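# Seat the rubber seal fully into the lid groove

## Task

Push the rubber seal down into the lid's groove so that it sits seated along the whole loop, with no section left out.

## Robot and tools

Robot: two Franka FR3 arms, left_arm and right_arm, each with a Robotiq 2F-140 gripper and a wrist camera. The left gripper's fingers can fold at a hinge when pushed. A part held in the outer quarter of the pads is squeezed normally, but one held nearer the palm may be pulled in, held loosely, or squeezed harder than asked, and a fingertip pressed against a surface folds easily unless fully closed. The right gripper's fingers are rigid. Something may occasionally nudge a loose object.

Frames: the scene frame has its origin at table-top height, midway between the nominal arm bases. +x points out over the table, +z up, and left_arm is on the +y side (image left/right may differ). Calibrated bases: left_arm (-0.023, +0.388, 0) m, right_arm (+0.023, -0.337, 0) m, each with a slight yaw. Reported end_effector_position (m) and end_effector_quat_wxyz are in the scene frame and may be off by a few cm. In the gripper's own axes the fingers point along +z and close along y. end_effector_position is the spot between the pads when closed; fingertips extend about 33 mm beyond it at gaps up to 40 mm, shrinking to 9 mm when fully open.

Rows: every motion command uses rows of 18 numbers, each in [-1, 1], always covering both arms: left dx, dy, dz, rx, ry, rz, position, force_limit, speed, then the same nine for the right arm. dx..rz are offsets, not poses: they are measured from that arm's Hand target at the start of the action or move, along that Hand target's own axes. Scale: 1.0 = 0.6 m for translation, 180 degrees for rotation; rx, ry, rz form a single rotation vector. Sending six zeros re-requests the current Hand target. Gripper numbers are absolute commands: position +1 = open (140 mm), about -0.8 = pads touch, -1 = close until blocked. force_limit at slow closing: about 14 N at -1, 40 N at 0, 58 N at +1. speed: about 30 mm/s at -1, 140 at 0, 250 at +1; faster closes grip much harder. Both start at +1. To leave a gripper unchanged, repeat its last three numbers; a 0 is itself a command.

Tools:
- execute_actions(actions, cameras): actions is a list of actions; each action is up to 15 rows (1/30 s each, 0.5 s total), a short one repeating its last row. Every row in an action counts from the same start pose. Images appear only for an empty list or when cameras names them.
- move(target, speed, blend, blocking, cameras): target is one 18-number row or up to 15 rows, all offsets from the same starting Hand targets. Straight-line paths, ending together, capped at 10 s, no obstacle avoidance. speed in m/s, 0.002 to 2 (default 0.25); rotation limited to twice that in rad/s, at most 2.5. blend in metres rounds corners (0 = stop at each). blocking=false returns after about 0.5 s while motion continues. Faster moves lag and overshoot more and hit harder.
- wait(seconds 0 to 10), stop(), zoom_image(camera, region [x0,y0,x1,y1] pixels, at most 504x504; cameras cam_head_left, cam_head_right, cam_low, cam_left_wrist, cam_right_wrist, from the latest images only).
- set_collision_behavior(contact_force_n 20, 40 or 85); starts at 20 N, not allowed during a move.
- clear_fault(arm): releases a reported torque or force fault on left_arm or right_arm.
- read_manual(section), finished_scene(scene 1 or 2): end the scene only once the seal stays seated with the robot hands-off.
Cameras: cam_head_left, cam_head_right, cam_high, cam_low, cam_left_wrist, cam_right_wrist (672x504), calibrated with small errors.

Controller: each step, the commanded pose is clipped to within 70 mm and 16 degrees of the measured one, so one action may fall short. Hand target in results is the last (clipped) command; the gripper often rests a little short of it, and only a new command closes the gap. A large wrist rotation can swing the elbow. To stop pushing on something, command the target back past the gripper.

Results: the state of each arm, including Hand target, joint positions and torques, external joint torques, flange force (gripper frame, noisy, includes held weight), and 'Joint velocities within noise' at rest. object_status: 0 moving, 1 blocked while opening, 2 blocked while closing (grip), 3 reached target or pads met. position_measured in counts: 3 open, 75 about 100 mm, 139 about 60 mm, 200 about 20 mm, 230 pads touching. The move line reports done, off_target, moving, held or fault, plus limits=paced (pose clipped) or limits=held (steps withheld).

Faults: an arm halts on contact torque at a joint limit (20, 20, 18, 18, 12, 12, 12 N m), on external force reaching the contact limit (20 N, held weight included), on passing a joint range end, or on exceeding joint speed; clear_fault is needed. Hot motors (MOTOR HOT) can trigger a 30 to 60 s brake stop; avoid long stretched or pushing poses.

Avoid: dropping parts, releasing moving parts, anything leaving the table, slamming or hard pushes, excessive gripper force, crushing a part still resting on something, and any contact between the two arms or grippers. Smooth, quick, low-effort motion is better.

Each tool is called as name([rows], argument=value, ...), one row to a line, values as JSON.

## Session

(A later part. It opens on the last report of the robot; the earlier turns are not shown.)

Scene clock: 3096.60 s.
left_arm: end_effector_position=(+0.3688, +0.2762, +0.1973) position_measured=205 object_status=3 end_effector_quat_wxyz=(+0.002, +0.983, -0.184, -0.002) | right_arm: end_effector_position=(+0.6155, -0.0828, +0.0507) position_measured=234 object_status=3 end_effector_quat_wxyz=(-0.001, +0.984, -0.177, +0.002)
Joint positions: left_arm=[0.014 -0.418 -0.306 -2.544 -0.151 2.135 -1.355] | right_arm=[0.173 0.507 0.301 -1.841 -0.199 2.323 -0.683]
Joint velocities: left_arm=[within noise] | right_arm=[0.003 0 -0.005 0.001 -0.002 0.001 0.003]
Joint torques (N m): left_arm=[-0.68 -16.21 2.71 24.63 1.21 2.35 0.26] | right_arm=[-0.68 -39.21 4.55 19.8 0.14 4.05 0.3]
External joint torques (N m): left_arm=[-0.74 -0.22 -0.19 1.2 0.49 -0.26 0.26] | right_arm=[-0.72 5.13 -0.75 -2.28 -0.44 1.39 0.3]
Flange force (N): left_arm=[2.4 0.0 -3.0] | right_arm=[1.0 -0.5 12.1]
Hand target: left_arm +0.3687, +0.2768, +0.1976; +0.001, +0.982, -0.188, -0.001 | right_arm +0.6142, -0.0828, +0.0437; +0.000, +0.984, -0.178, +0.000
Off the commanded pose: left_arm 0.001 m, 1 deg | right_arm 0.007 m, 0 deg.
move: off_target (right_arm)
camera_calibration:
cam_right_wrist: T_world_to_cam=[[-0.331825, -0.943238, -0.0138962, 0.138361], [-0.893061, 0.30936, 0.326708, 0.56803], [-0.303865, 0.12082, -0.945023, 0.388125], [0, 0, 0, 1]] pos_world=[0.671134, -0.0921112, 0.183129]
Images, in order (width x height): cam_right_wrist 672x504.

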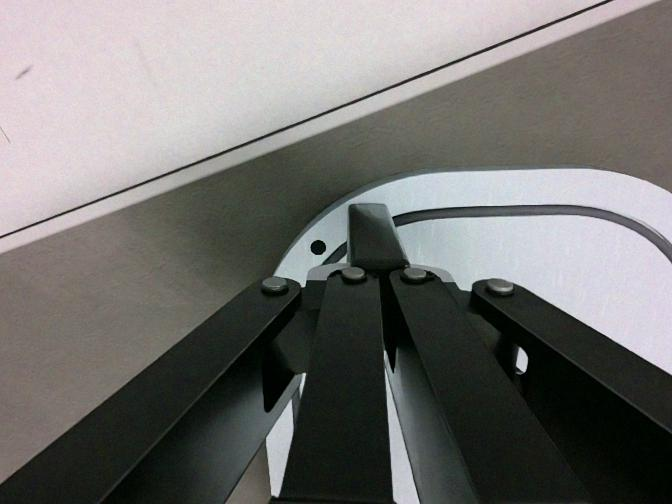

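move([
  [0,0,0,0,0,0,-0.6,-0.8,-0.5, 0,0,-0.010,0,0,0,-1,-0.8,0.5],
  [0,0,0,0,0,0,-0.6,-0.8,-0.5, 0,0,-0.0275,0,0,0,-1,-0.8,0.5],
  [0,0,0,0,0,0,-0.6,-0.8,-0.5, -0.0155,-0.019,-0.0275,0,0,0,-1,-0.8,0.5],
  [0,0,0,0,0,0,-0.6,-0.8,-0.5, -0.0155,-0.019,-0.016,0,0,0,-1,-0.8,0.5],
  [0,0,0,0,0,0,-0.6,-0.8,-0.5, -0.0155,-0.019,-0.0115,0,0,0,-1,-0.8,0.5],
  [0,0,0,0,0,0,-0.6,-0.8,-0.5, -0.0155,-0.019,-0.007,0,0,0,-1,-0.8,0.5],
  [0,0,0,0,0,0,-0.6,-0.8,-0.5, -0.0155,-0.019,0.0001,0,0,0,-1,-0.8,0.5],
], speed=[0.03,0.05,0.06,0.05,0.02,0.015,0.015], blend=[0.0005,0.001,0,0.0005,0.0005,0.0005,0])

move([
  [0,0,0,0,0,0,-0.6,-0.8,-0.5, 0,0,-0.010,0,0,0,-1,-0.8,0.5],
  [0,0,0,0,0,0,-0.6,-0.8,-0.5, 0,0,-0.0275,0,0,0,-1,-0.8,0.5],
  [0,0,0,0,0,0,-0.6,-0.8,-0.5, -0.022,-0.0145,-0.0275,0,0,0,-1,-0.8,0.5],
  [0,0,0,0,0,0,-0.6,-0.8,-0.5, -0.022,-0.0145,-0.016,0,0,0,-1,-0.8,0.5],
  [0,0,0,0,0,0,-0.6,-0.8,-0.5, -0.022,-0.0145,-0.0115,0,0,0,-1,-0.8,0.5],
  [0,0,0,0,0,0,-0.6,-0.8,-0.5, -0.022,-0.0145,-0.007,0,0,0,-1,-0.8,0.5],
  [0,0,0,0,0,0,-0.6,-0.8,-0.5, -0.022,-0.0145,0,0,0,0,-1,-0.8,0.5],
], speed=[0.03,0.05,0.06,0.05,0.02,0.015,0.015], blend=[0.0005,0.001,0,0.0005,0.0005,0.0005,0])

move([
  [0,0,0,0,0,0,-0.6,-0.8,-0.5, 0,0,-0.010,0,0,0,-1,-0.8,0.5],
  [0,0,0,0,0,0,-0.6,-0.8,-0.5, 0,0,-0.0275,0,0,0,-1,-0.8,0.5],
  [0,0,0,0,0,0,-0.6,-0.8,-0.5, -0.034,-0.008,-0.0275,0,0,0,-1,-0.8,0.5],
  [0,0,0,0,0,0,-0.6,-0.8,-0.5, -0.034,-0.008,-0.016,0,0,0,-1,-0.8,0.5],
  [0,0,0,0,0,0,-0.6,-0.8,-0.5, -0.034,-0.008,-0.0115,0,0,0,-1,-0.8,0.5],
  [0,0,0,0,0,0,-0.6,-0.8,-0.5, -0.034,-0.008,-0.007,0,0,0,-1,-0.8,0.5],
  [0,0,0,0,0,0,-0.6,-0.8,-0.5, -0.034,-0.008,-0.0003,0,0,0,-1,-0.8,0.5],
], speed=[0.03,0.05,0.06,0.05,0.02,0.015,0.015], blend=[0.0005,0.001,0,0.0005,0.0005,0.0005,0], cameras=["cam_right_wrist"])

Scene clock: 3128.97 s.
left_arm: end_effector_position=(+0.3688, +0.2762, +0.1973) position_measured=205 object_status=3 end_effector_quat_wxyz=(+0.002, +0.983, -0.184, -0.002) | right_arm: end_effector_position=(+0.6107, -0.0686, +0.0508) position_measured=234 object_status=3 end_effector_quat_wxyz=(-0.001, +0.984, -0.176, +0.001)
Joint positions: left_arm=[0.014 -0.418 -0.306 -2.544 -0.151 2.135 -1.355] | right_arm=[0.2 0.51 0.298 -1.835 -0.198 2.32 -0.662]
Joint velocities: left_arm=[within noise] | right_arm=[0.004 0 -0.004 -0.001 0.001 0 0.002]
Joint torques (N m): left_arm=[-0.71 -16.21 2.7 24.65 1.2 2.35 0.26] | right_arm=[-0.12 -39.09 4.2 19.81 0.14 4.06 0.31]
External joint torques (N m): left_arm=[-0.67 -0.07 -0.11 1.08 0.49 -0.29 0.26] | right_arm=[-0.1 5.48 -1.04 -2.34 -0.45 1.39 0.31]
Flange force (N): left_arm=[2.6 -0.2 -2.7] | right_arm=[1.3 -1.8 13.0]
Hand target: left_arm +0.3687, +0.2768, +0.1976; +0.001, +0.982, -0.188, -0.001 | right_arm +0.6095, -0.0688, +0.0436; +0.000, +0.984, -0.178, +0.000
Off the commanded pose: left_arm 0.001 m, 1 deg | right_arm 0.007 m, 0 deg.
move: off_target (right_arm)

Scene clock: 3130.97 s.
left_arm: end_effector_position=(+0.3688, +0.2762, +0.1973) position_measured=205 object_status=3 end_effector_quat_wxyz=(+0.002, +0.983, -0.184, -0.002) | right_arm: end_effector_position=(+0.6012, -0.0555, +0.0508) position_measured=234 object_status=3 end_effector_quat_wxyz=(-0.001, +0.984, -0.176, +0.001)
Joint positions: left_arm=[0.014 -0.418 -0.306 -2.544 -0.151 2.135 -1.355] | right_arm=[0.224 0.502 0.297 -1.849 -0.195 2.326 -0.639]
Joint velocities: left_arm=[within noise] | right_arm=[0.004 -0.001 -0.004 -0.001 -0.001 0.001 0.002]
Joint torques (N m): left_arm=[-0.66 -16.23 2.75 24.64 1.19 2.35 0.3] | right_arm=[-0.71 -39.09 4.63 19.78 0.08 4.1 0.36]
External joint torques (N m): left_arm=[-0.69 -0.04 -0.14 1.07 0.48 -0.28 0.3] | right_arm=[-0.54 5.19 -0.39 -2.33 -0.5 1.44 0.36]
Flange force (N): left_arm=[2.6 -0.2 -2.6] | right_arm=[0.7 -0.8 12.3]
Hand target: left_arm +0.3687, +0.2768, +0.1976; +0.001, +0.982, -0.188, -0.001 | right_arm +0.6002, -0.0561, +0.0436; +0.000, +0.984, -0.178, +0.000
Off the commanded pose: left_arm 0.001 m, 1 deg | right_arm 0.007 m, 0 deg.
move: off_target (right_arm)

Scene clock: 3133.03 s.
left_arm: end_effector_position=(+0.3688, +0.2762, +0.1973) position_measured=205 object_status=3 end_effector_quat_wxyz=(+0.002, +0.983, -0.184, -0.002) | right_arm: end_effector_position=(+0.5833, -0.0435, +0.0507) position_measured=234 object_status=3 end_effector_quat_wxyz=(-0.001, +0.984, -0.176, +0.001)
Joint positions: left_arm=[0.014 -0.418 -0.306 -2.544 -0.151 2.135 -1.355] | right_arm=[0.247 0.474 0.299 -1.893 -0.189 2.343 -0.612]
Joint velocities: left_arm=[within noise] | right_arm=[0.004 0.002 -0.005 0 -0.001 0 0.003]
Joint torques (N m): left_arm=[-0.68 -16.25 2.7 24.65 1.21 2.37 0.26] | right_arm=[-0.3 -38.07 4.26 19.91 0 4.2 0.32]
External joint torques (N m): left_arm=[-0.69 -0.09 -0.15 1.09 0.49 -0.27 0.26] | right_arm=[-0.37 5.15 -0.72 -1.97 -0.57 1.55 0.32]
Flange force (N): left_arm=[2.5 -0.1 -2.7] | right_arm=[1.7 -2.1 12.9]
Hand target: left_arm +0.3687, +0.2768, +0.1976; +0.001, +0.982, -0.188, -0.001 | right_arm +0.5827, -0.0444, +0.0438; +0.000, +0.984, -0.178, +0.000
Off the commanded pose: left_arm 0.001 m, 1 deg | right_arm 0.007 m, 0 deg.
move: off_target (right_arm)
camera_calibration:
cam_right_wrist: T_world_to_cam=[[-0.330639, -0.943658, -0.0136917, 0.163997], [-0.893059, 0.308154, 0.327851, 0.527051], [-0.30516, 0.120628, -0.94463, 0.374299], [0, 0, 0, 1]] pos_world=[0.639133, -0.0528063, 0.183025]
Images, in order (width x height): cam_right_wrist 672x504.

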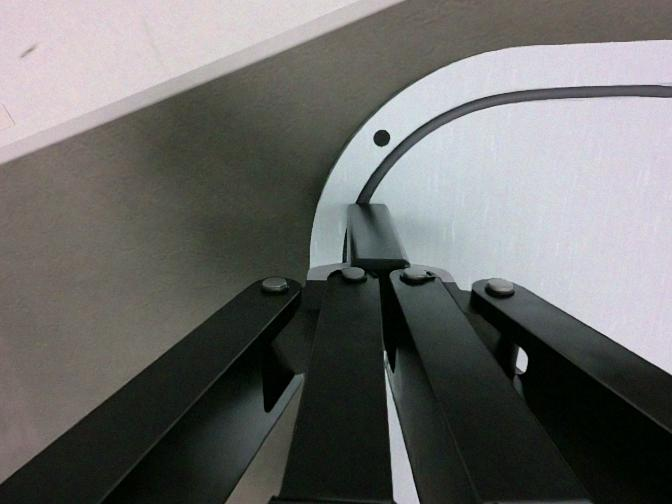

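move([
  [0,0,0,0,0,0,-0.6,-0.8,-0.5, 0,0,-0.010,0,0,0,-1,-0.8,0.5],
  [0,0,0,0,0,0,-0.6,-0.8,-0.5, 0,0,-0.0275,0,0,0,-1,-0.8,0.5],
  [0,0,0,0,0,0,-0.6,-0.8,-0.5, -0.037,-0.009,-0.0275,0,0,0,-1,-0.8,0.5],
  [0,0,0,0,0,0,-0.6,-0.8,-0.5, -0.037,-0.009,-0.016,0,0,0,-1,-0.8,0.5],
  [0,0,0,0,0,0,-0.6,-0.8,-0.5, -0.037,-0.009,-0.0115,0,0,0,-1,-0.8,0.5],
  [0,0,0,0,0,0,-0.6,-0.8,-0.5, -0.037,-0.009,-0.007,0,0,0,-1,-0.8,0.5],
  [0,0,0,0,0,0,-0.6,-0.8,-0.5, -0.037,-0.009,-0.0003,0,0,0,-1,-0.8,0.5],
], speed=[0.03,0.05,0.06,0.05,0.02,0.015,0.015], blend=[0.0005,0.001,0,0.0005,0.0005,0.0005,0])

move([
  [0,0,0,0,0,0,-0.6,-0.8,-0.5, 0,0,-0.010,0,0,0,-1,-0.8,0.5],
  [0,0,0,0,0,0,-0.6,-0.8,-0.5, 0,0,-0.0275,0,0,0,-1,-0.8,0.5],
  [0,0,0,0,0,0,-0.6,-0.8,-0.5, -0.034,0.001,-0.0275,0,0,0,-1,-0.8,0.5],
  [0,0,0,0,0,0,-0.6,-0.8,-0.5, -0.034,0.001,-0.016,0,0,0,-1,-0.8,0.5],
  [0,0,0,0,0,0,-0.6,-0.8,-0.5, -0.034,0.001,-0.0115,0,0,0,-1,-0.8,0.5],
  [0,0,0,0,0,0,-0.6,-0.8,-0.5, -0.034,0.001,-0.007,0,0,0,-1,-0.8,0.5],
  [0,0,0,0,0,0,-0.6,-0.8,-0.5, -0.034,0.001,-0.0003,0,0,0,-1,-0.8,0.5],
], speed=[0.03,0.05,0.06,0.05,0.02,0.015,0.015], blend=[0.0005,0.001,0,0.0005,0.0005,0.0005,0], cameras=["cam_right_wrist"])

Scene clock: 3158.97 s.
left_arm: end_effector_position=(+0.3688, +0.2762, +0.1973) position_measured=205 object_status=3 end_effector_quat_wxyz=(+0.002, +0.983, -0.184, -0.002) | right_arm: end_effector_position=(+0.5638, -0.0313, +0.0507) position_measured=234 object_status=3 end_effector_quat_wxyz=(+0.000, +0.984, -0.176, +0.000)
Joint positions: left_arm=[0.014 -0.418 -0.306 -2.544 -0.151 2.135 -1.355] | right_arm=[0.273 0.446 0.302 -1.938 -0.184 2.358 -0.582]
Joint velocities: left_arm=[within noise] | right_arm=[0.004 0 -0.004 -0.002 0 0.001 0.002]
Joint torques (N m): left_arm=[-0.64 -16.19 2.7 24.65 1.2 2.37 0.26] | right_arm=[-0.97 -37.03 3.14 19.94 -0.03 4.52 0.26]
External joint torques (N m): left_arm=[-0.64 -0.15 -0.14 1.14 0.49 -0.26 0.26] | right_arm=[-1.05 5.41 -1.62 -1.89 -0.59 1.86 0.26]
Flange force (N): left_arm=[2.5 -0.2 -2.8] | right_arm=[2.9 -1.7 14.3]
Hand target: left_arm +0.3687, +0.2768, +0.1976; +0.001, +0.982, -0.188, -0.001 | right_arm +0.5638, -0.0316, +0.0440; +0.000, +0.984, -0.178, +0.000
Off the commanded pose: left_arm 0.001 m, 1 deg | right_arm 0.007 m, 0 deg.
move: off_target (right_arm)

Scene clock: 3161.00 s.
left_arm: end_effector_position=(+0.3688, +0.2762, +0.1973) position_measured=205 object_status=3 end_effector_quat_wxyz=(+0.002, +0.983, -0.184, -0.002) | right_arm: end_effector_position=(+0.5441, -0.0253, +0.0506) position_measured=234 object_status=3 end_effector_quat_wxyz=(+0.001, +0.984, -0.176, +0.000)
Joint positions: left_arm=[0.014 -0.418 -0.306 -2.544 -0.151 2.135 -1.355] | right_arm=[0.289 0.412 0.307 -1.993 -0.177 2.378 -0.559]
Joint velocities: left_arm=[within noise] | right_arm=[0.004 -0.001 -0.002 0 0.001 0 0.004]
Joint torques (N m): left_arm=[-0.69 -16.22 2.69 24.66 1.2 2.37 0.28] | right_arm=[-0.22 -35.17 3.74 19.98 -0.09 4.82 0.27]
External joint torques (N m): left_arm=[-0.73 -0.06 -0.2 1.1 0.48 -0.27 0.28] | right_arm=[-0.16 5.78 -0.57 -1.5 -0.63 2.19 0.27]
Flange force (N): left_arm=[2.7 -0.1 -2.6] | right_arm=[3.3 -4.7 15.8]
Hand target: left_arm +0.3687, +0.2768, +0.1976; +0.001, +0.982, -0.188, -0.001 | right_arm +0.5445, -0.0251, +0.0441; +0.000, +0.984, -0.178, +0.000
Off the commanded pose: left_arm 0.001 m, 1 deg | right_arm 0.006 m, 0 deg.
move: off_target (right_arm)
camera_calibration:
cam_right_wrist: T_world_to_cam=[[-0.330799, -0.94365, -0.00988581, 0.168109], [-0.89197, 0.309227, 0.3298, 0.485759], [-0.308159, 0.117915, -0.943999, 0.361609], [0, 0, 0, 1]] pos_world=[0.600325, -0.0342134, 0.182817]
Images, in order (width x height): cam_right_wrist 672x504.

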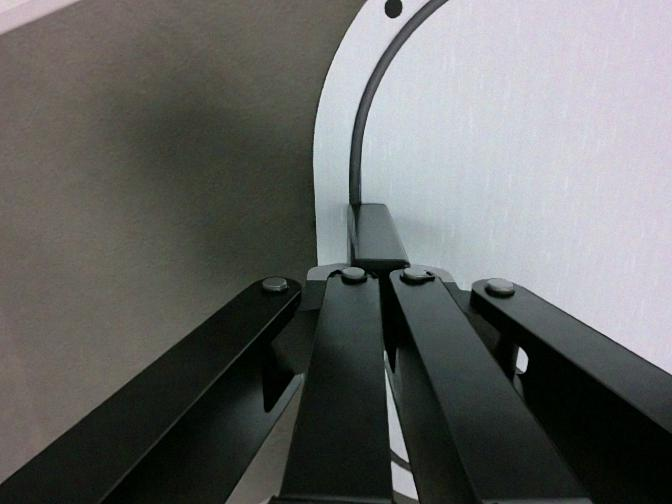

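move([
  [0,0,0,0,0,0,-0.6,-0.8,-0.5, 0,0,-0.010,0,0,0,-1,-0.8,0.5],
  [0,0,0,0,0,0,-0.6,-0.8,-0.5, 0,0,-0.0275,0,0,0,-1,-0.8,0.5],
  [0,0,0,0,0,0,-0.6,-0.8,-0.5, -0.037,-0.005,-0.0275,0,0,0,-1,-0.8,0.5],
  [0,0,0,0,0,0,-0.6,-0.8,-0.5, -0.037,-0.005,-0.016,0,0,0,-1,-0.8,0.5],
  [0,0,0,0,0,0,-0.6,-0.8,-0.5, -0.037,-0.005,-0.0115,0,0,0,-1,-0.8,0.5],
  [0,0,0,0,0,0,-0.6,-0.8,-0.5, -0.037,-0.005,-0.007,0,0,0,-1,-0.8,0.5],
  [0,0,0,0,0,0,-0.6,-0.8,-0.5, -0.037,-0.005,-0.0003,0,0,0,-1,-0.8,0.5],
], speed=[0.03,0.05,0.06,0.05,0.02,0.015,0.015], blend=[0.0005,0.001,0,0.0005,0.0005,0.0005,0])

move([
  [0,0,0,0,0,0,-0.6,-0.8,-0.5, 0,0,-0.010,0,0,0,-1,-0.8,0.5],
  [0,0,0,0,0,0,-0.6,-0.8,-0.5, 0,0,-0.0275,0,0,0,-1,-0.8,0.5],
  [0,0,0,0,0,0,-0.6,-0.8,-0.5, -0.038,0,-0.0275,0,0,0,-1,-0.8,0.5],
  [0,0,0,0,0,0,-0.6,-0.8,-0.5, -0.038,0,-0.016,0,0,0,-1,-0.8,0.5],
  [0,0,0,0,0,0,-0.6,-0.8,-0.5, -0.038,0,-0.0115,0,0,0,-1,-0.8,0.5],
  [0,0,0,0,0,0,-0.6,-0.8,-0.5, -0.038,0,-0.007,0,0,0,-1,-0.8,0.5],
  [0,0,0,0,0,0,-0.6,-0.8,-0.5, -0.038,0,-0.0003,0,0,0,-1,-0.8,0.5],
], speed=[0.03,0.05,0.06,0.05,0.02,0.015,0.015], blend=[0.0005,0.001,0,0.0005,0.0005,0.0005,0], cameras=["cam_right_wrist"])

Scene clock: 3186.40 s.
left_arm: end_effector_position=(+0.3688, +0.2762, +0.1973) position_measured=205 object_status=3 end_effector_quat_wxyz=(+0.002, +0.983, -0.184, -0.002) | right_arm: end_effector_position=(+0.5244, -0.0147, +0.0505) position_measured=234 object_status=3 end_effector_quat_wxyz=(+0.001, +0.984, -0.176, +0.000)
Joint positions: left_arm=[0.014 -0.418 -0.306 -2.544 -0.151 2.135 -1.355] | right_arm=[0.313 0.383 0.312 -2.039 -0.172 2.396 -0.529]
Joint velocities: left_arm=[within noise] | right_arm=[0.004 -0.001 -0.003 -0.001 0 0.001 0.005]
Joint torques (N m): left_arm=[-0.67 -16.24 2.74 24.65 1.21 2.36 0.28] | right_arm=[-0.36 -34.23 3.58 19.76 -0.11 4.74 0.26]
External joint torques (N m): left_arm=[-0.62 -0.1 -0.05 1.06 0.49 -0.27 0.28] | right_arm=[-0.38 5.76 -0.58 -1.69 -0.65 2.08 0.26]
Flange force (N): left_arm=[2.4 -0.3 -2.7] | right_arm=[3.0 -4.2 16.0]
Hand target: left_arm +0.3687, +0.2768, +0.1976; +0.001, +0.982, -0.188, -0.001 | right_arm +0.5247, -0.0145, +0.0443; +0.000, +0.984, -0.178, +0.000
Off the commanded pose: left_arm 0.001 m, 1 deg | right_arm 0.006 m, 0 deg.
move: off_target (right_arm)

Scene clock: 3188.63 s.
left_arm: end_effector_position=(+0.3688, +0.2762, +0.1973) position_measured=205 object_status=3 end_effector_quat_wxyz=(+0.002, +0.983, -0.184, -0.002) | right_arm: end_effector_position=(+0.5044, -0.0064, +0.0506) position_measured=234 object_status=3 end_effector_quat_wxyz=(+0.000, +0.984, -0.176, +0.001)
Joint positions: left_arm=[0.014 -0.418 -0.306 -2.544 -0.151 2.135 -1.355] | right_arm=[0.333 0.35 0.318 -2.091 -0.165 2.421 -0.501]
Joint velocities: left_arm=[within noise] | right_arm=[0.001 -0.001 -0.001 0 0 0.005 0.003]
Joint torques (N m): left_arm=[-0.7 -16.22 2.73 24.66 1.2 2.37 0.29] | right_arm=[-0.51 -33.88 3.39 19.59 0 3.96 0.26]
External joint torques (N m): left_arm=[-0.71 -0.15 -0.13 1.12 0.48 -0.26 0.29] | right_arm=[-0.67 4.67 -0.58 -1.51 -0.52 1.31 0.26]
Flange force (N): left_arm=[2.4 -0.1 -2.8] | right_arm=[2.7 -3.2 12.6]
Hand target: left_arm +0.3687, +0.2768, +0.1976; +0.001, +0.982, -0.188, -0.001 | right_arm +0.5034, -0.0065, +0.0445; +0.000, +0.984, -0.178, +0.000
Off the commanded pose: left_arm 0.001 m, 1 deg | right_arm 0.006 m, 0 deg.
move: off_target (right_arm)
camera_calibration:
cam_right_wrist: T_world_to_cam=[[-0.331577, -0.943334, -0.0133157, 0.173436], [-0.892983, 0.309263, 0.327014, 0.445198], [-0.304365, 0.120321, -0.944926, 0.345217], [0, 0, 0, 1]] pos_world=[0.560134, -0.0156113, 0.182928]
Images, in order (width x height): cam_right_wrist 672x504.

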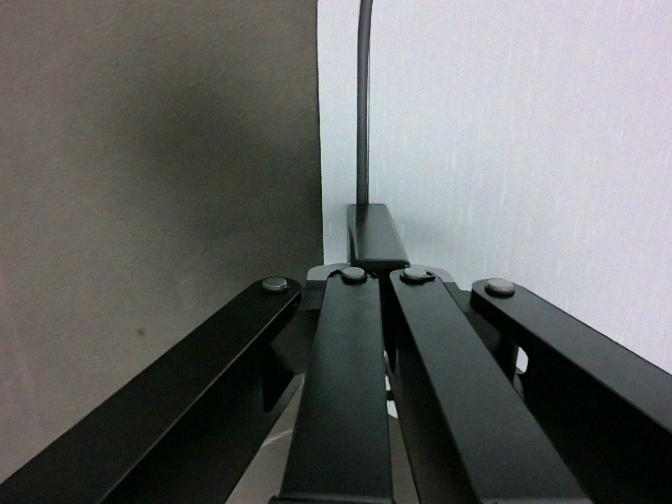

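move([
  [0,0,0,0,0,0,-0.6,-0.8,-0.5, 0,0,-0.010,0,0,0,-1,-0.8,0.5],
  [0,0,0,0,0,0,-0.6,-0.8,-0.5, 0,0,-0.0275,0,0,0,-1,-0.8,0.5],
  [0,0,0,0,0,0,-0.6,-0.8,-0.5, -0.038,0,-0.0275,0,0,0,-1,-0.8,0.5],
  [0,0,0,0,0,0,-0.6,-0.8,-0.5, -0.038,0,-0.016,0,0,0,-1,-0.8,0.5],
  [0,0,0,0,0,0,-0.6,-0.8,-0.5, -0.038,0,-0.0115,0,0,0,-1,-0.8,0.5],
  [0,0,0,0,0,0,-0.6,-0.8,-0.5, -0.038,0,-0.007,0,0,0,-1,-0.8,0.5],
  [0,0,0,0,0,0,-0.6,-0.8,-0.5, -0.038,0,-0.0001,0,0,0,-1,-0.8,0.5],
], speed=[0.03,0.05,0.06,0.05,0.02,0.015,0.015], blend=[0.0005,0.001,0,0.0005,0.0005,0.0005,0])

move([
  [0,0,0,0,0,0,-0.6,-0.8,-0.5, 0,0,-0.010,0,0,0,-1,-0.8,0.5],
  [0,0,0,0,0,0,-0.6,-0.8,-0.5, 0,0,-0.0275,0,0,0,-1,-0.8,0.5],
  [0,0,0,0,0,0,-0.6,-0.8,-0.5, -0.038,0.001,-0.0275,0,0,0,-1,-0.8,0.5],
  [0,0,0,0,0,0,-0.6,-0.8,-0.5, -0.038,0.001,-0.016,0,0,0,-1,-0.8,0.5],
  [0,0,0,0,0,0,-0.6,-0.8,-0.5, -0.038,0.001,-0.0115,0,0,0,-1,-0.8,0.5],
  [0,0,0,0,0,0,-0.6,-0.8,-0.5, -0.038,0.001,-0.007,0,0,0,-1,-0.8,0.5],
  [0,0,0,0,0,0,-0.6,-0.8,-0.5, -0.038,0.001,-0.0004,0,0,0,-1,-0.8,0.5],
], speed=[0.03,0.05,0.06,0.05,0.02,0.015,0.015], blend=[0.0005,0.001,0,0.0005,0.0005,0.0005,0])

move([
  [0,0,0,0,0,0,-0.6,-0.8,-0.5, 0,0,-0.010,0,0,0,-1,-0.8,0.5],
  [0,0,0,0,0,0,-0.6,-0.8,-0.5, 0,0,-0.0275,0,0,0,-1,-0.8,0.5],
  [0,0,0,0,0,0,-0.6,-0.8,-0.5, -0.035,0.008,-0.0275,0,0,0,-1,-0.8,0.5],
  [0,0,0,0,0,0,-0.6,-0.8,-0.5, -0.035,0.008,-0.016,0,0,0,-1,-0.8,0.5],
  [0,0,0,0,0,0,-0.6,-0.8,-0.5, -0.035,0.008,-0.0115,0,0,0,-1,-0.8,0.5],
  [0,0,0,0,0,0,-0.6,-0.8,-0.5, -0.035,0.008,-0.007,0,0,0,-1,-0.8,0.5],
  [0,0,0,0,0,0,-0.6,-0.8,-0.5, -0.035,0.008,-0.0004,0,0,0,-1,-0.8,0.5],
], speed=[0.03,0.05,0.06,0.05,0.02,0.015,0.015], blend=[0.0005,0.001,0,0.0005,0.0005,0.0005,0], cameras=["cam_right_wrist"])

Scene clock: 3211.07 s.
left_arm: end_effector_position=(+0.3688, +0.2762, +0.1973) position_measured=205 object_status=3 end_effector_quat_wxyz=(+0.002, +0.983, -0.184, -0.002) | right_arm: end_effector_position=(+0.4831, +0.0019, +0.0505) position_measured=234 object_status=3 end_effector_quat_wxyz=(-0.001, +0.984, -0.176, +0.002)
Joint positions: left_arm=[0.014 -0.418 -0.306 -2.544 -0.151 2.135 -1.355] | right_arm=[0.355 0.319 0.327 -2.14 -0.159 2.44 -0.471]
Joint velocities: left_arm=[within noise] | right_arm=[0 -0.002 -0.001 -0.001 0 0.005 0.005]
Joint torques (N m): left_arm=[-0.69 -16.21 2.74 24.64 1.19 2.37 0.26] | right_arm=[-0.22 -32.45 3.49 19.3 -0.04 3.97 0.22]
External joint torques (N m): left_arm=[-0.72 -0.12 -0.14 1.12 0.48 -0.26 0.26] | right_arm=[-0.21 4.9 -0.05 -1.67 -0.54 1.32 0.22]
Flange force (N): left_arm=[2.5 -0.1 -2.8] | right_arm=[2.0 -4.0 13.4]
Hand target: left_arm +0.3687, +0.2768, +0.1976; +0.001, +0.982, -0.188, -0.001 | right_arm +0.4820, +0.0014, +0.0446; +0.000, +0.984, -0.178, +0.000
Off the commanded pose: left_arm 0.001 m, 1 deg | right_arm 0.006 m, 0 deg.
move: off_target (right_arm)

Scene clock: 3213.27 s.
left_arm: end_effector_position=(+0.3688, +0.2762, +0.1973) position_measured=205 object_status=3 end_effector_quat_wxyz=(+0.002, +0.983, -0.184, -0.002) | right_arm: end_effector_position=(+0.4613, +0.0104, +0.0505) position_measured=234 object_status=3 end_effector_quat_wxyz=(-0.001, +0.984, -0.176, +0.002)
Joint positions: left_arm=[0.014 -0.418 -0.306 -2.544 -0.151 2.135 -1.355] | right_arm=[0.377 0.288 0.338 -2.187 -0.151 2.459 -0.442]
Joint velocities: left_arm=[within noise] | right_arm=[0 -0.001 -0.001 0 -0.002 0.004 0.004]
Joint torques (N m): left_arm=[-0.71 -16.2 2.71 24.65 1.21 2.37 0.29] | right_arm=[-0.96 -31.82 2.34 18.98 -0.18 3.59 0.28]
External joint torques (N m): left_arm=[-0.67 -0.08 -0.09 1.08 0.5 -0.27 0.29] | right_arm=[-0.92 4.33 -0.91 -1.82 -0.67 0.93 0.28]
Flange force (N): left_arm=[2.5 -0.3 -2.7] | right_arm=[2.3 -2.4 12.3]
Hand target: left_arm +0.3687, +0.2768, +0.1976; +0.001, +0.982, -0.188, -0.001 | right_arm +0.4604, +0.0088, +0.0448; +0.000, +0.984, -0.178, +0.000
Off the commanded pose: left_arm 0.001 m, 1 deg | right_arm 0.006 m, 0 deg.
move: off_target (right_arm)

Scene clock: 3215.43 s.
left_arm: end_effector_position=(+0.3688, +0.2762, +0.1973) position_measured=205 object_status=3 end_effector_quat_wxyz=(+0.002, +0.983, -0.184, -0.002) | right_arm: end_effector_position=(+0.4398, +0.0134, +0.0503) position_measured=234 object_status=3 end_effector_quat_wxyz=(-0.002, +0.984, -0.176, +0.002)
Joint positions: left_arm=[0.014 -0.418 -0.306 -2.544 -0.151 2.135 -1.355] | right_arm=[0.391 0.252 0.35 -2.242 -0.14 2.479 -0.419]
Joint velocities: left_arm=[within noise] | right_arm=[-0.001 -0.001 -0.001 -0.001 0 0.004 0.006]
Joint torques (N m): left_arm=[-0.7 -16.26 2.7 24.65 1.2 2.36 0.26] | right_arm=[-0.97 -30.63 1.67 18.69 -0.15 3.61 0.25]
External joint torques (N m): left_arm=[-0.65 -0.09 -0.1 1.07 0.49 -0.27 0.26] | right_arm=[-0.9 3.95 -1.2 -1.82 -0.64 0.96 0.25]
Flange force (N): left_arm=[2.5 -0.2 -2.7] | right_arm=[2.2 -1.9 12.3]
Hand target: left_arm +0.3687, +0.2768, +0.1976; +0.001, +0.982, -0.188, -0.001 | right_arm +0.4391, +0.0117, +0.0450; +0.000, +0.984, -0.178, +0.000
Off the commanded pose: left_arm 0.001 m, 1 deg | right_arm 0.006 m, 0 deg.
move: off_target (right_arm)
camera_calibration:
cam_right_wrist: T_world_to_cam=[[-0.329847, -0.943906, -0.0155738, 0.170007], [-0.893831, 0.306956, 0.32687, 0.381791], [-0.303754, 0.121737, -0.944941, 0.322642], [0, 0, 0, 1]] pos_world=[0.495337, 0.00399971, 0.182729]
Images, in order (width x height): cam_right_wrist 672x504.

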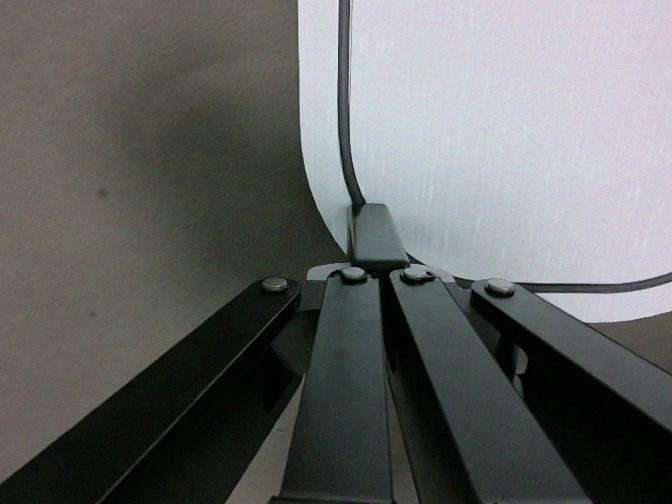

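move([
  [0,0,0,0,0,0,-0.6,-0.8,-0.5, 0,0,-0.010,0,0,0,-1,-0.8,0.5],
  [0,0,0,0,0,0,-0.6,-0.8,-0.5, 0,0,-0.0275,0,0,0,-1,-0.8,0.5],
  [0,0,0,0,0,0,-0.6,-0.8,-0.5, -0.0165,0.023,-0.0275,0,0,0,-1,-0.8,0.5],
  [0,0,0,0,0,0,-0.6,-0.8,-0.5, -0.0165,0.023,-0.016,0,0,0,-1,-0.8,0.5],
  [0,0,0,0,0,0,-0.6,-0.8,-0.5, -0.0165,0.023,-0.0115,0,0,0,-1,-0.8,0.5],
  [0,0,0,0,0,0,-0.6,-0.8,-0.5, -0.0165,0.023,-0.007,0,0,0,-1,-0.8,0.5],
  [0,0,0,0,0,0,-0.6,-0.8,-0.5, -0.0165,0.023,-0.0001,0,0,0,-1,-0.8,0.5],
], speed=[0.03,0.05,0.06,0.05,0.02,0.015,0.015], blend=[0.0005,0.001,0,0.0005,0.0005,0.0005,0])

move([
  [0,0,0,0,0,0,-0.6,-0.8,-0.5, 0,0,-0.010,0,0,0,-1,-0.8,0.5],
  [0,0,0,0,0,0,-0.6,-0.8,-0.5, 0,0,-0.0275,0,0,0,-1,-0.8,0.5],
  [0,0,0,0,0,0,-0.6,-0.8,-0.5, -0.018,0.028,-0.0275,0,0,0,-1,-0.8,0.5],
  [0,0,0,0,0,0,-0.6,-0.8,-0.5, -0.018,0.028,-0.016,0,0,0,-1,-0.8,0.5],
  [0,0,0,0,0,0,-0.6,-0.8,-0.5, -0.018,0.028,-0.0115,0,0,0,-1,-0.8,0.5],
  [0,0,0,0,0,0,-0.6,-0.8,-0.5, -0.018,0.028,-0.007,0,0,0,-1,-0.8,0.5],
  [0,0,0,0,0,0,-0.6,-0.8,-0.5, -0.018,0.028,-0.0006,0,0,0,-1,-0.8,0.5],
], speed=[0.03,0.05,0.06,0.05,0.02,0.015,0.015], blend=[0.0005,0.001,0,0.0005,0.0005,0.0005,0])

Scene clock: 3241.07 s.
left_arm: end_effector_position=(+0.3688, +0.2762, +0.1973) position_measured=205 object_status=3 end_effector_quat_wxyz=(+0.002, +0.983, -0.184, -0.002) | right_arm: end_effector_position=(+0.4262, +0.0031, +0.0502) position_measured=234 object_status=3 end_effector_quat_wxyz=(-0.001, +0.984, -0.176, +0.002)
Joint positions: left_arm=[0.014 -0.418 -0.306 -2.544 -0.151 2.135 -1.355] | right_arm=[0.382 0.21 0.359 -2.303 -0.125 2.5 -0.426]
Joint velocities: left_arm=[within noise] | right_arm=[0.001 0 0 -0.001 -0.001 0.004 0.006]
Joint torques (N m): left_arm=[-0.73 -16.19 2.74 24.62 1.2 2.36 0.25] | right_arm=[-0.42 -28.34 1.8 18.37 -0.17 3.58 0.12]
External joint torques (N m): left_arm=[-0.7 -0.04 -0.07 1.06 0.49 -0.27 0.25] | right_arm=[-0.28 4.4 -0.52 -1.84 -0.65 0.94 0.12]
Flange force (N): left_arm=[2.6 -0.2 -2.6] | right_arm=[2.1 -3.6 13.6]
Hand target: left_arm +0.3687, +0.2768, +0.1976; +0.001, +0.982, -0.188, -0.001 | right_arm +0.4250, +0.0022, +0.0451; +0.000, +0.984, -0.178, +0.000
Off the commanded pose: left_arm 0.001 m, 1 deg | right_arm 0.005 m, 0 deg.
move: off_target (right_arm)

Scene clock: 3243.20 s.
left_arm: end_effector_position=(+0.3688, +0.2762, +0.1973) position_measured=205 object_status=3 end_effector_quat_wxyz=(+0.002, +0.983, -0.184, -0.002) | right_arm: end_effector_position=(+0.4100, -0.0089, +0.0501) position_measured=234 object_status=3 end_effector_quat_wxyz=(-0.001, +0.984, -0.176, +0.002)
Joint positions: left_arm=[0.014 -0.418 -0.306 -2.544 -0.151 2.135 -1.355] | right_arm=[0.372 0.16 0.369 -2.373 -0.101 2.523 -0.44]
Joint velocities: left_arm=[within noise] | right_arm=[0 0 0.001 0 -0.001 0.002 0.005]
Joint torques (N m): left_arm=[-0.72 -16.23 2.73 24.66 1.21 2.38 0.27] | right_arm=[-0.61 -26.55 1.44 18.21 -0.14 3.66 0.19]
External joint torques (N m): left_arm=[-0.76 -0.09 -0.17 1.07 0.5 -0.26 0.27] | right_arm=[-0.65 4.37 -0.47 -1.76 -0.59 1.01 0.19]
Flange force (N): left_arm=[2.5 0.0 -2.6] | right_arm=[2.6 -3.9 14.3]
Hand target: left_arm +0.3687, +0.2768, +0.1976; +0.001, +0.982, -0.188, -0.001 | right_arm +0.4090, -0.0098, +0.0454; +0.000, +0.984, -0.178, +0.000
Off the commanded pose: left_arm 0.001 m, 1 deg | right_arm 0.005 m, 0 deg.
move: off_target (right_arm)

move([
  [0,0,0,0,0,0,-0.6,-0.8,-0.5, 0,0,-0.010,0,0,0,-1,-0.8,0.5],
  [0,0,0,0,0,0,-0.6,-0.8,-0.5, 0,0,-0.04,0,0,0,-1,-0.8,0.5],
  [0,0,0,0,0,0,-0.6,-0.8,-0.5, -0.036,0.045,-0.10,0,0,0,-1,-0.8,0.5],
], speed=[0.03,0.08,0.12], blend=[0.0005,0.005,0], cameras=["cam_right_wrist", "cam_low"])

Scene clock: 3254.50 s.
left_arm: end_effector_position=(+0.3688, +0.2762, +0.1973) position_measured=205 object_status=3 end_effector_quat_wxyz=(+0.002, +0.983, -0.184, -0.002) | right_arm: end_effector_position=(+0.3808, -0.0270, +0.1058) position_measured=234 object_status=3 end_effector_quat_wxyz=(-0.001, +0.984, -0.179, +0.002)
Joint positions: left_arm=[0.014 -0.418 -0.306 -2.544 -0.151 2.135 -1.355] | right_arm=[0.37 -0.058 0.389 -2.459 0.03 2.408 -0.516]
Joint velocities: left_arm=[within noise] | right_arm=[0 0 -0.001 -0.001 0 0 -0.004]
Joint torques (N m): left_arm=[-0.7 -16.2 2.74 24.69 1.2 2.36 0.27] | right_arm=[-0.6 -25.95 -0.12 20.95 0.68 2.5 -0.13]
External joint torques (N m): left_arm=[-0.7 -0.1 -0.1 1.14 0.49 -0.27 0.27] | right_arm=[-0.54 -0.74 0.62 -0.81 0.15 -0.18 -0.13]
Flange force (N): left_arm=[2.6 -0.2 -2.8] | right_arm=[-2.3 4.4 -1.6]
Hand target: left_arm +0.3687, +0.2768, +0.1976; +0.001, +0.982, -0.188, -0.001 | right_arm +0.3793, -0.0275, +0.1054; +0.000, +0.984, -0.178, +0.000
Off the commanded pose: left_arm 0.001 m, 1 deg | right_arm 0.002 m, 0 deg.
move: done
camera_calibration:
cam_right_wrist: T_world_to_cam=[[-0.337355, -0.941272, -0.0141052, 0.116044], [-0.891349, 0.314571, 0.326409, 0.322629], [-0.302802, 0.122688, -0.945123, 0.361649], [0, 0, 0, 1]] pos_world=[0.43623, -0.0366312, 0.238131]
Images, in order (width x height): cam_low 672x504, cam_right_wrist 672x504.

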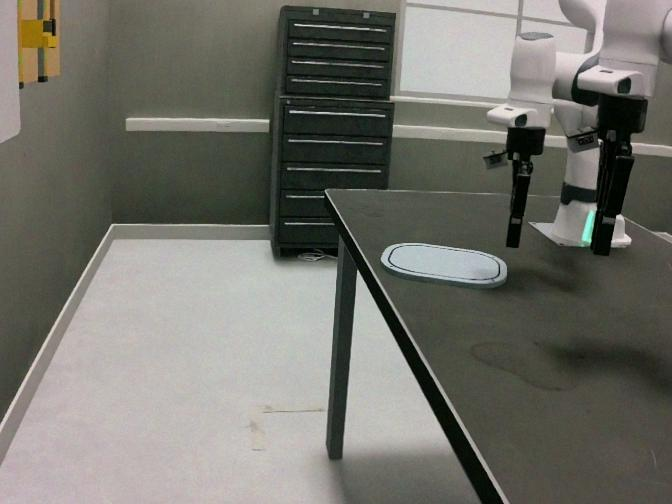

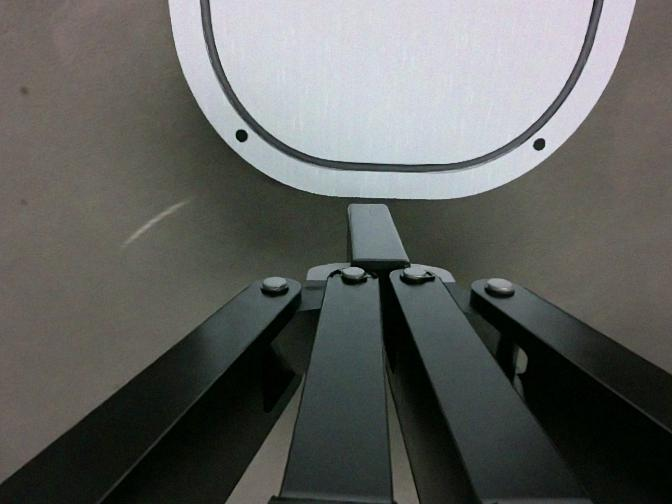

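zoom_image(camera="cam_low", region=[372, 225, 516, 305])

zoom_image(camera="cam_right_wrist", region=[160, 0, 640, 205])

Scaled by 3.500 from the camera's 672x504 image, which has a finer 960x720 frame.

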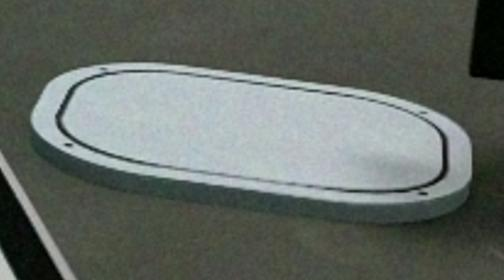

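Scaled by 1.050 from the camera's 672x504 image, which has a finer 960x720 frame.

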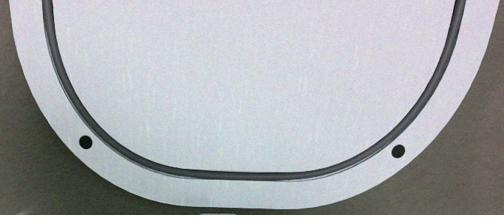

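move(target=[0,0,0,0,0,0,-0.6,-0.8,-0.5, 0.2357,0.032,-0.0327,0,0,0,-1,-0.8,0.5], speed=0.15, cameras=["cam_right_wrist"])

zoom_image(camera="cam_right_wrist", region=[100, 0, 604, 270])

Scene clock: 3277.27 s.
left_arm: end_effector_position=(+0.3688, +0.2762, +0.1973) position_measured=205 object_status=3 end_effector_quat_wxyz=(+0.002, +0.983, -0.184, -0.002) | right_arm: end_effector_position=(+0.5053, -0.0943, +0.1257) position_measured=234 object_status=3 end_effector_quat_wxyz=(-0.002, +0.983, -0.181, +0.001)
Joint positions: left_arm=[0.014 -0.418 -0.306 -2.544 -0.151 2.135 -1.355] | right_arm=[0.245 0.094 0.266 -2.215 -0.031 2.309 -0.718]
Joint velocities: left_arm=[within noise] | right_arm=[0 0 0 0.001 0.001 0.001 -0.007]
Joint torques (N m): left_arm=[-0.7 -16.2 2.74 24.68 1.2 2.36 0.26] | right_arm=[-0.58 -32.41 1.65 23 0.24 2.48 -0.15]
External joint torques (N m): left_arm=[-0.66 -0.16 -0.05 1.23 0.49 -0.25 0.26] | right_arm=[-0.61 0.06 0.76 0.28 -0.35 -0.19 -0.15]
Flange force (N): left_arm=[2.7 -0.3 -3.0] | right_arm=[1.1 -0.9 -0.6]
Hand target: left_arm +0.3687, +0.2768, +0.1976; +0.001, +0.982, -0.188, -0.001 | right_arm +0.5051, -0.0949, +0.1251; +0.000, +0.984, -0.178, +0.000
Off the commanded pose: left_arm 0.001 m, 1 deg | right_arm 0.001 m, 0 deg.
move: done
camera_calibration:
cam_right_wrist: T_world_to_cam=[[-0.341033, -0.939921, -0.0156307, 0.097194], [-0.889666, 0.317339, 0.328314, 0.447587], [-0.303629, 0.125872, -0.944439, 0.427083], [0, 0, 0, 1]] pos_world=[0.561024, -0.10444, 0.257924]
Images, in order (width x height): cam_right_wrist 672x504.

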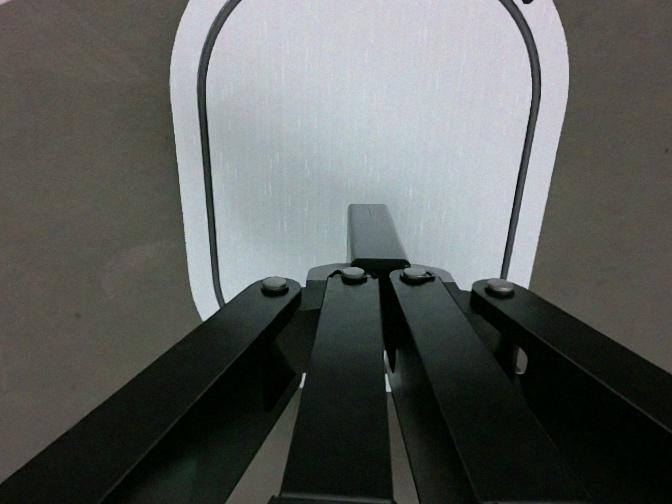

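Scaled by 1.000.

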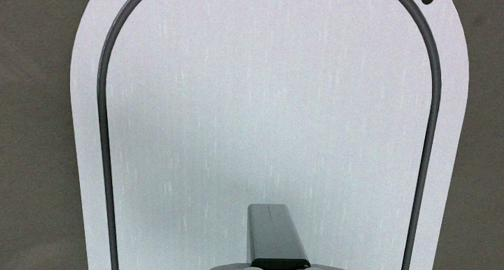

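zoom_image(camera="cam_right_wrist", region=[480, 0, 600, 120])

zoom_image(camera="cam_right_wrist", region=[160, 0, 280, 120])

Scaled by 4.200 from the camera's 672x504 image, which has a finer 960x720 frame.

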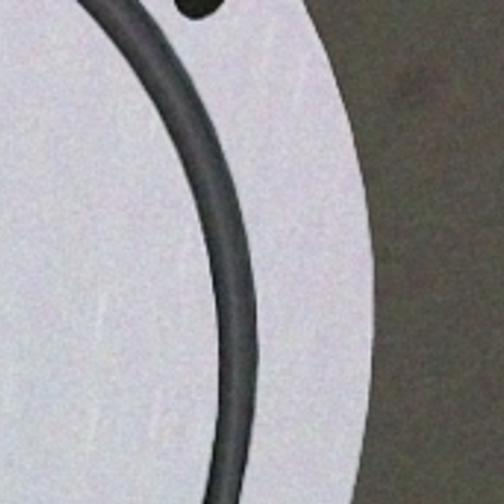

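Scaled by 4.200 from the camera's 672x504 image, which has a finer 960x720 frame.

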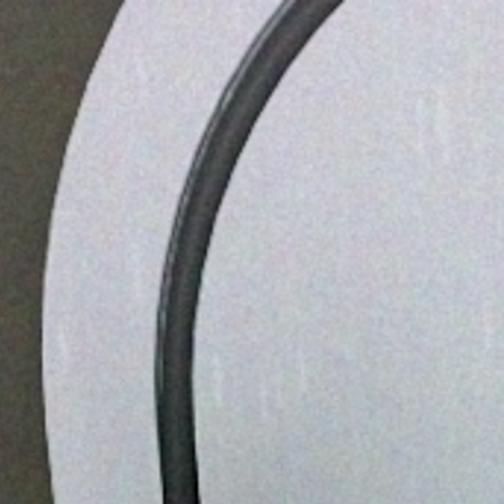

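move(target=[0,0,0,0,0,0,-0.6,-0.8,-0.5, 0.112,-0.033,0.02,0,0,0,-1,-0.8,0.5], speed=0.12, cameras=["cam_right_wrist"])

zoom_image(camera="cam_right_wrist", region=[120, 60, 624, 300])

Scene clock: 3305.40 s.
left_arm: end_effector_position=(+0.3688, +0.2762, +0.1973) position_measured=205 object_status=3 end_effector_quat_wxyz=(+0.002, +0.983, -0.184, -0.002) | right_arm: end_effector_position=(+0.5754, -0.0991, +0.1139) position_measured=234 object_status=3 end_effector_quat_wxyz=(-0.002, +0.983, -0.181, +0.001)
Joint positions: left_arm=[0.014 -0.418 -0.306 -2.544 -0.151 2.135 -1.355] | right_arm=[0.228 0.28 0.232 -1.993 -0.08 2.269 -0.745]
Joint velocities: left_arm=[within noise] | right_arm=[0 -0.001 0 0 0 -0.003 -0.005]
Joint torques (N m): left_arm=[-0.68 -16.28 2.7 24.66 1.21 2.37 0.27] | right_arm=[-0.59 -39.5 3.05 23.32 0.23 2.51 -0.2]
External joint torques (N m): left_arm=[-0.65 -0.13 -0.11 1.09 0.5 -0.26 0.27] | right_arm=[-0.64 -0.35 0.66 0.31 -0.39 -0.16 -0.2]
Flange force (N): left_arm=[2.4 -0.2 -2.7] | right_arm=[0.7 0.3 -1.2]
Hand target: left_arm +0.3687, +0.2768, +0.1976; +0.001, +0.982, -0.188, -0.001 | right_arm +0.5750, -0.0999, +0.1131; +0.000, +0.984, -0.178, +0.000
Off the commanded pose: left_arm 0.001 m, 1 deg | right_arm 0.001 m, 1 deg.
move: done
camera_calibration:
cam_right_wrist: T_world_to_cam=[[-0.341112, -0.93988, -0.016377, 0.116517], [-0.889809, 0.317223, 0.328039, 0.515405], [-0.303122, 0.12647, -0.944522, 0.437671], [0, 0, 0, 1]] pos_world=[0.631025, -0.109339, 0.246225]
Images, in order (width x height): cam_right_wrist 672x504.

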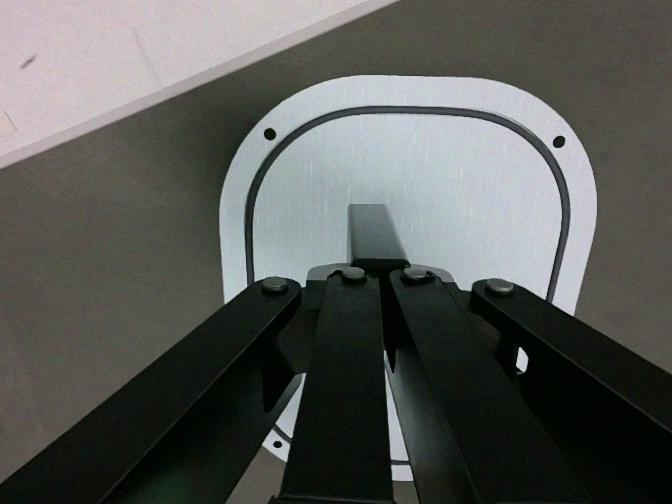

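Scaled by 1.000.

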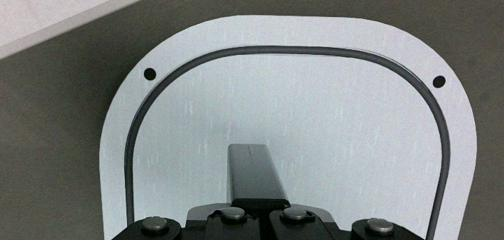

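zoom_image(camera="cam_right_wrist", region=[460, 90, 600, 230])

zoom_image(camera="cam_right_wrist", region=[230, 90, 370, 230])

Scaled by 3.600 from the camera's 672x504 image, which has a finer 960x720 frame.

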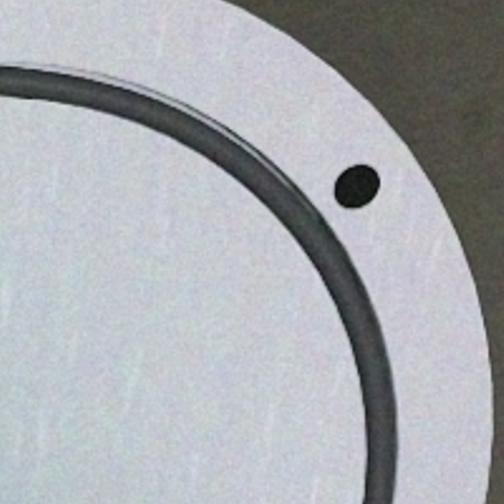

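Scaled by 3.600 from the camera's 672x504 image, which has a finer 960x720 frame.

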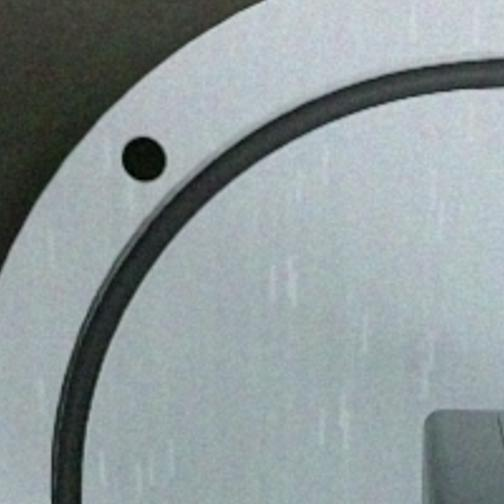

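finished_scene(scene=2)

The scene is finished: the task was done.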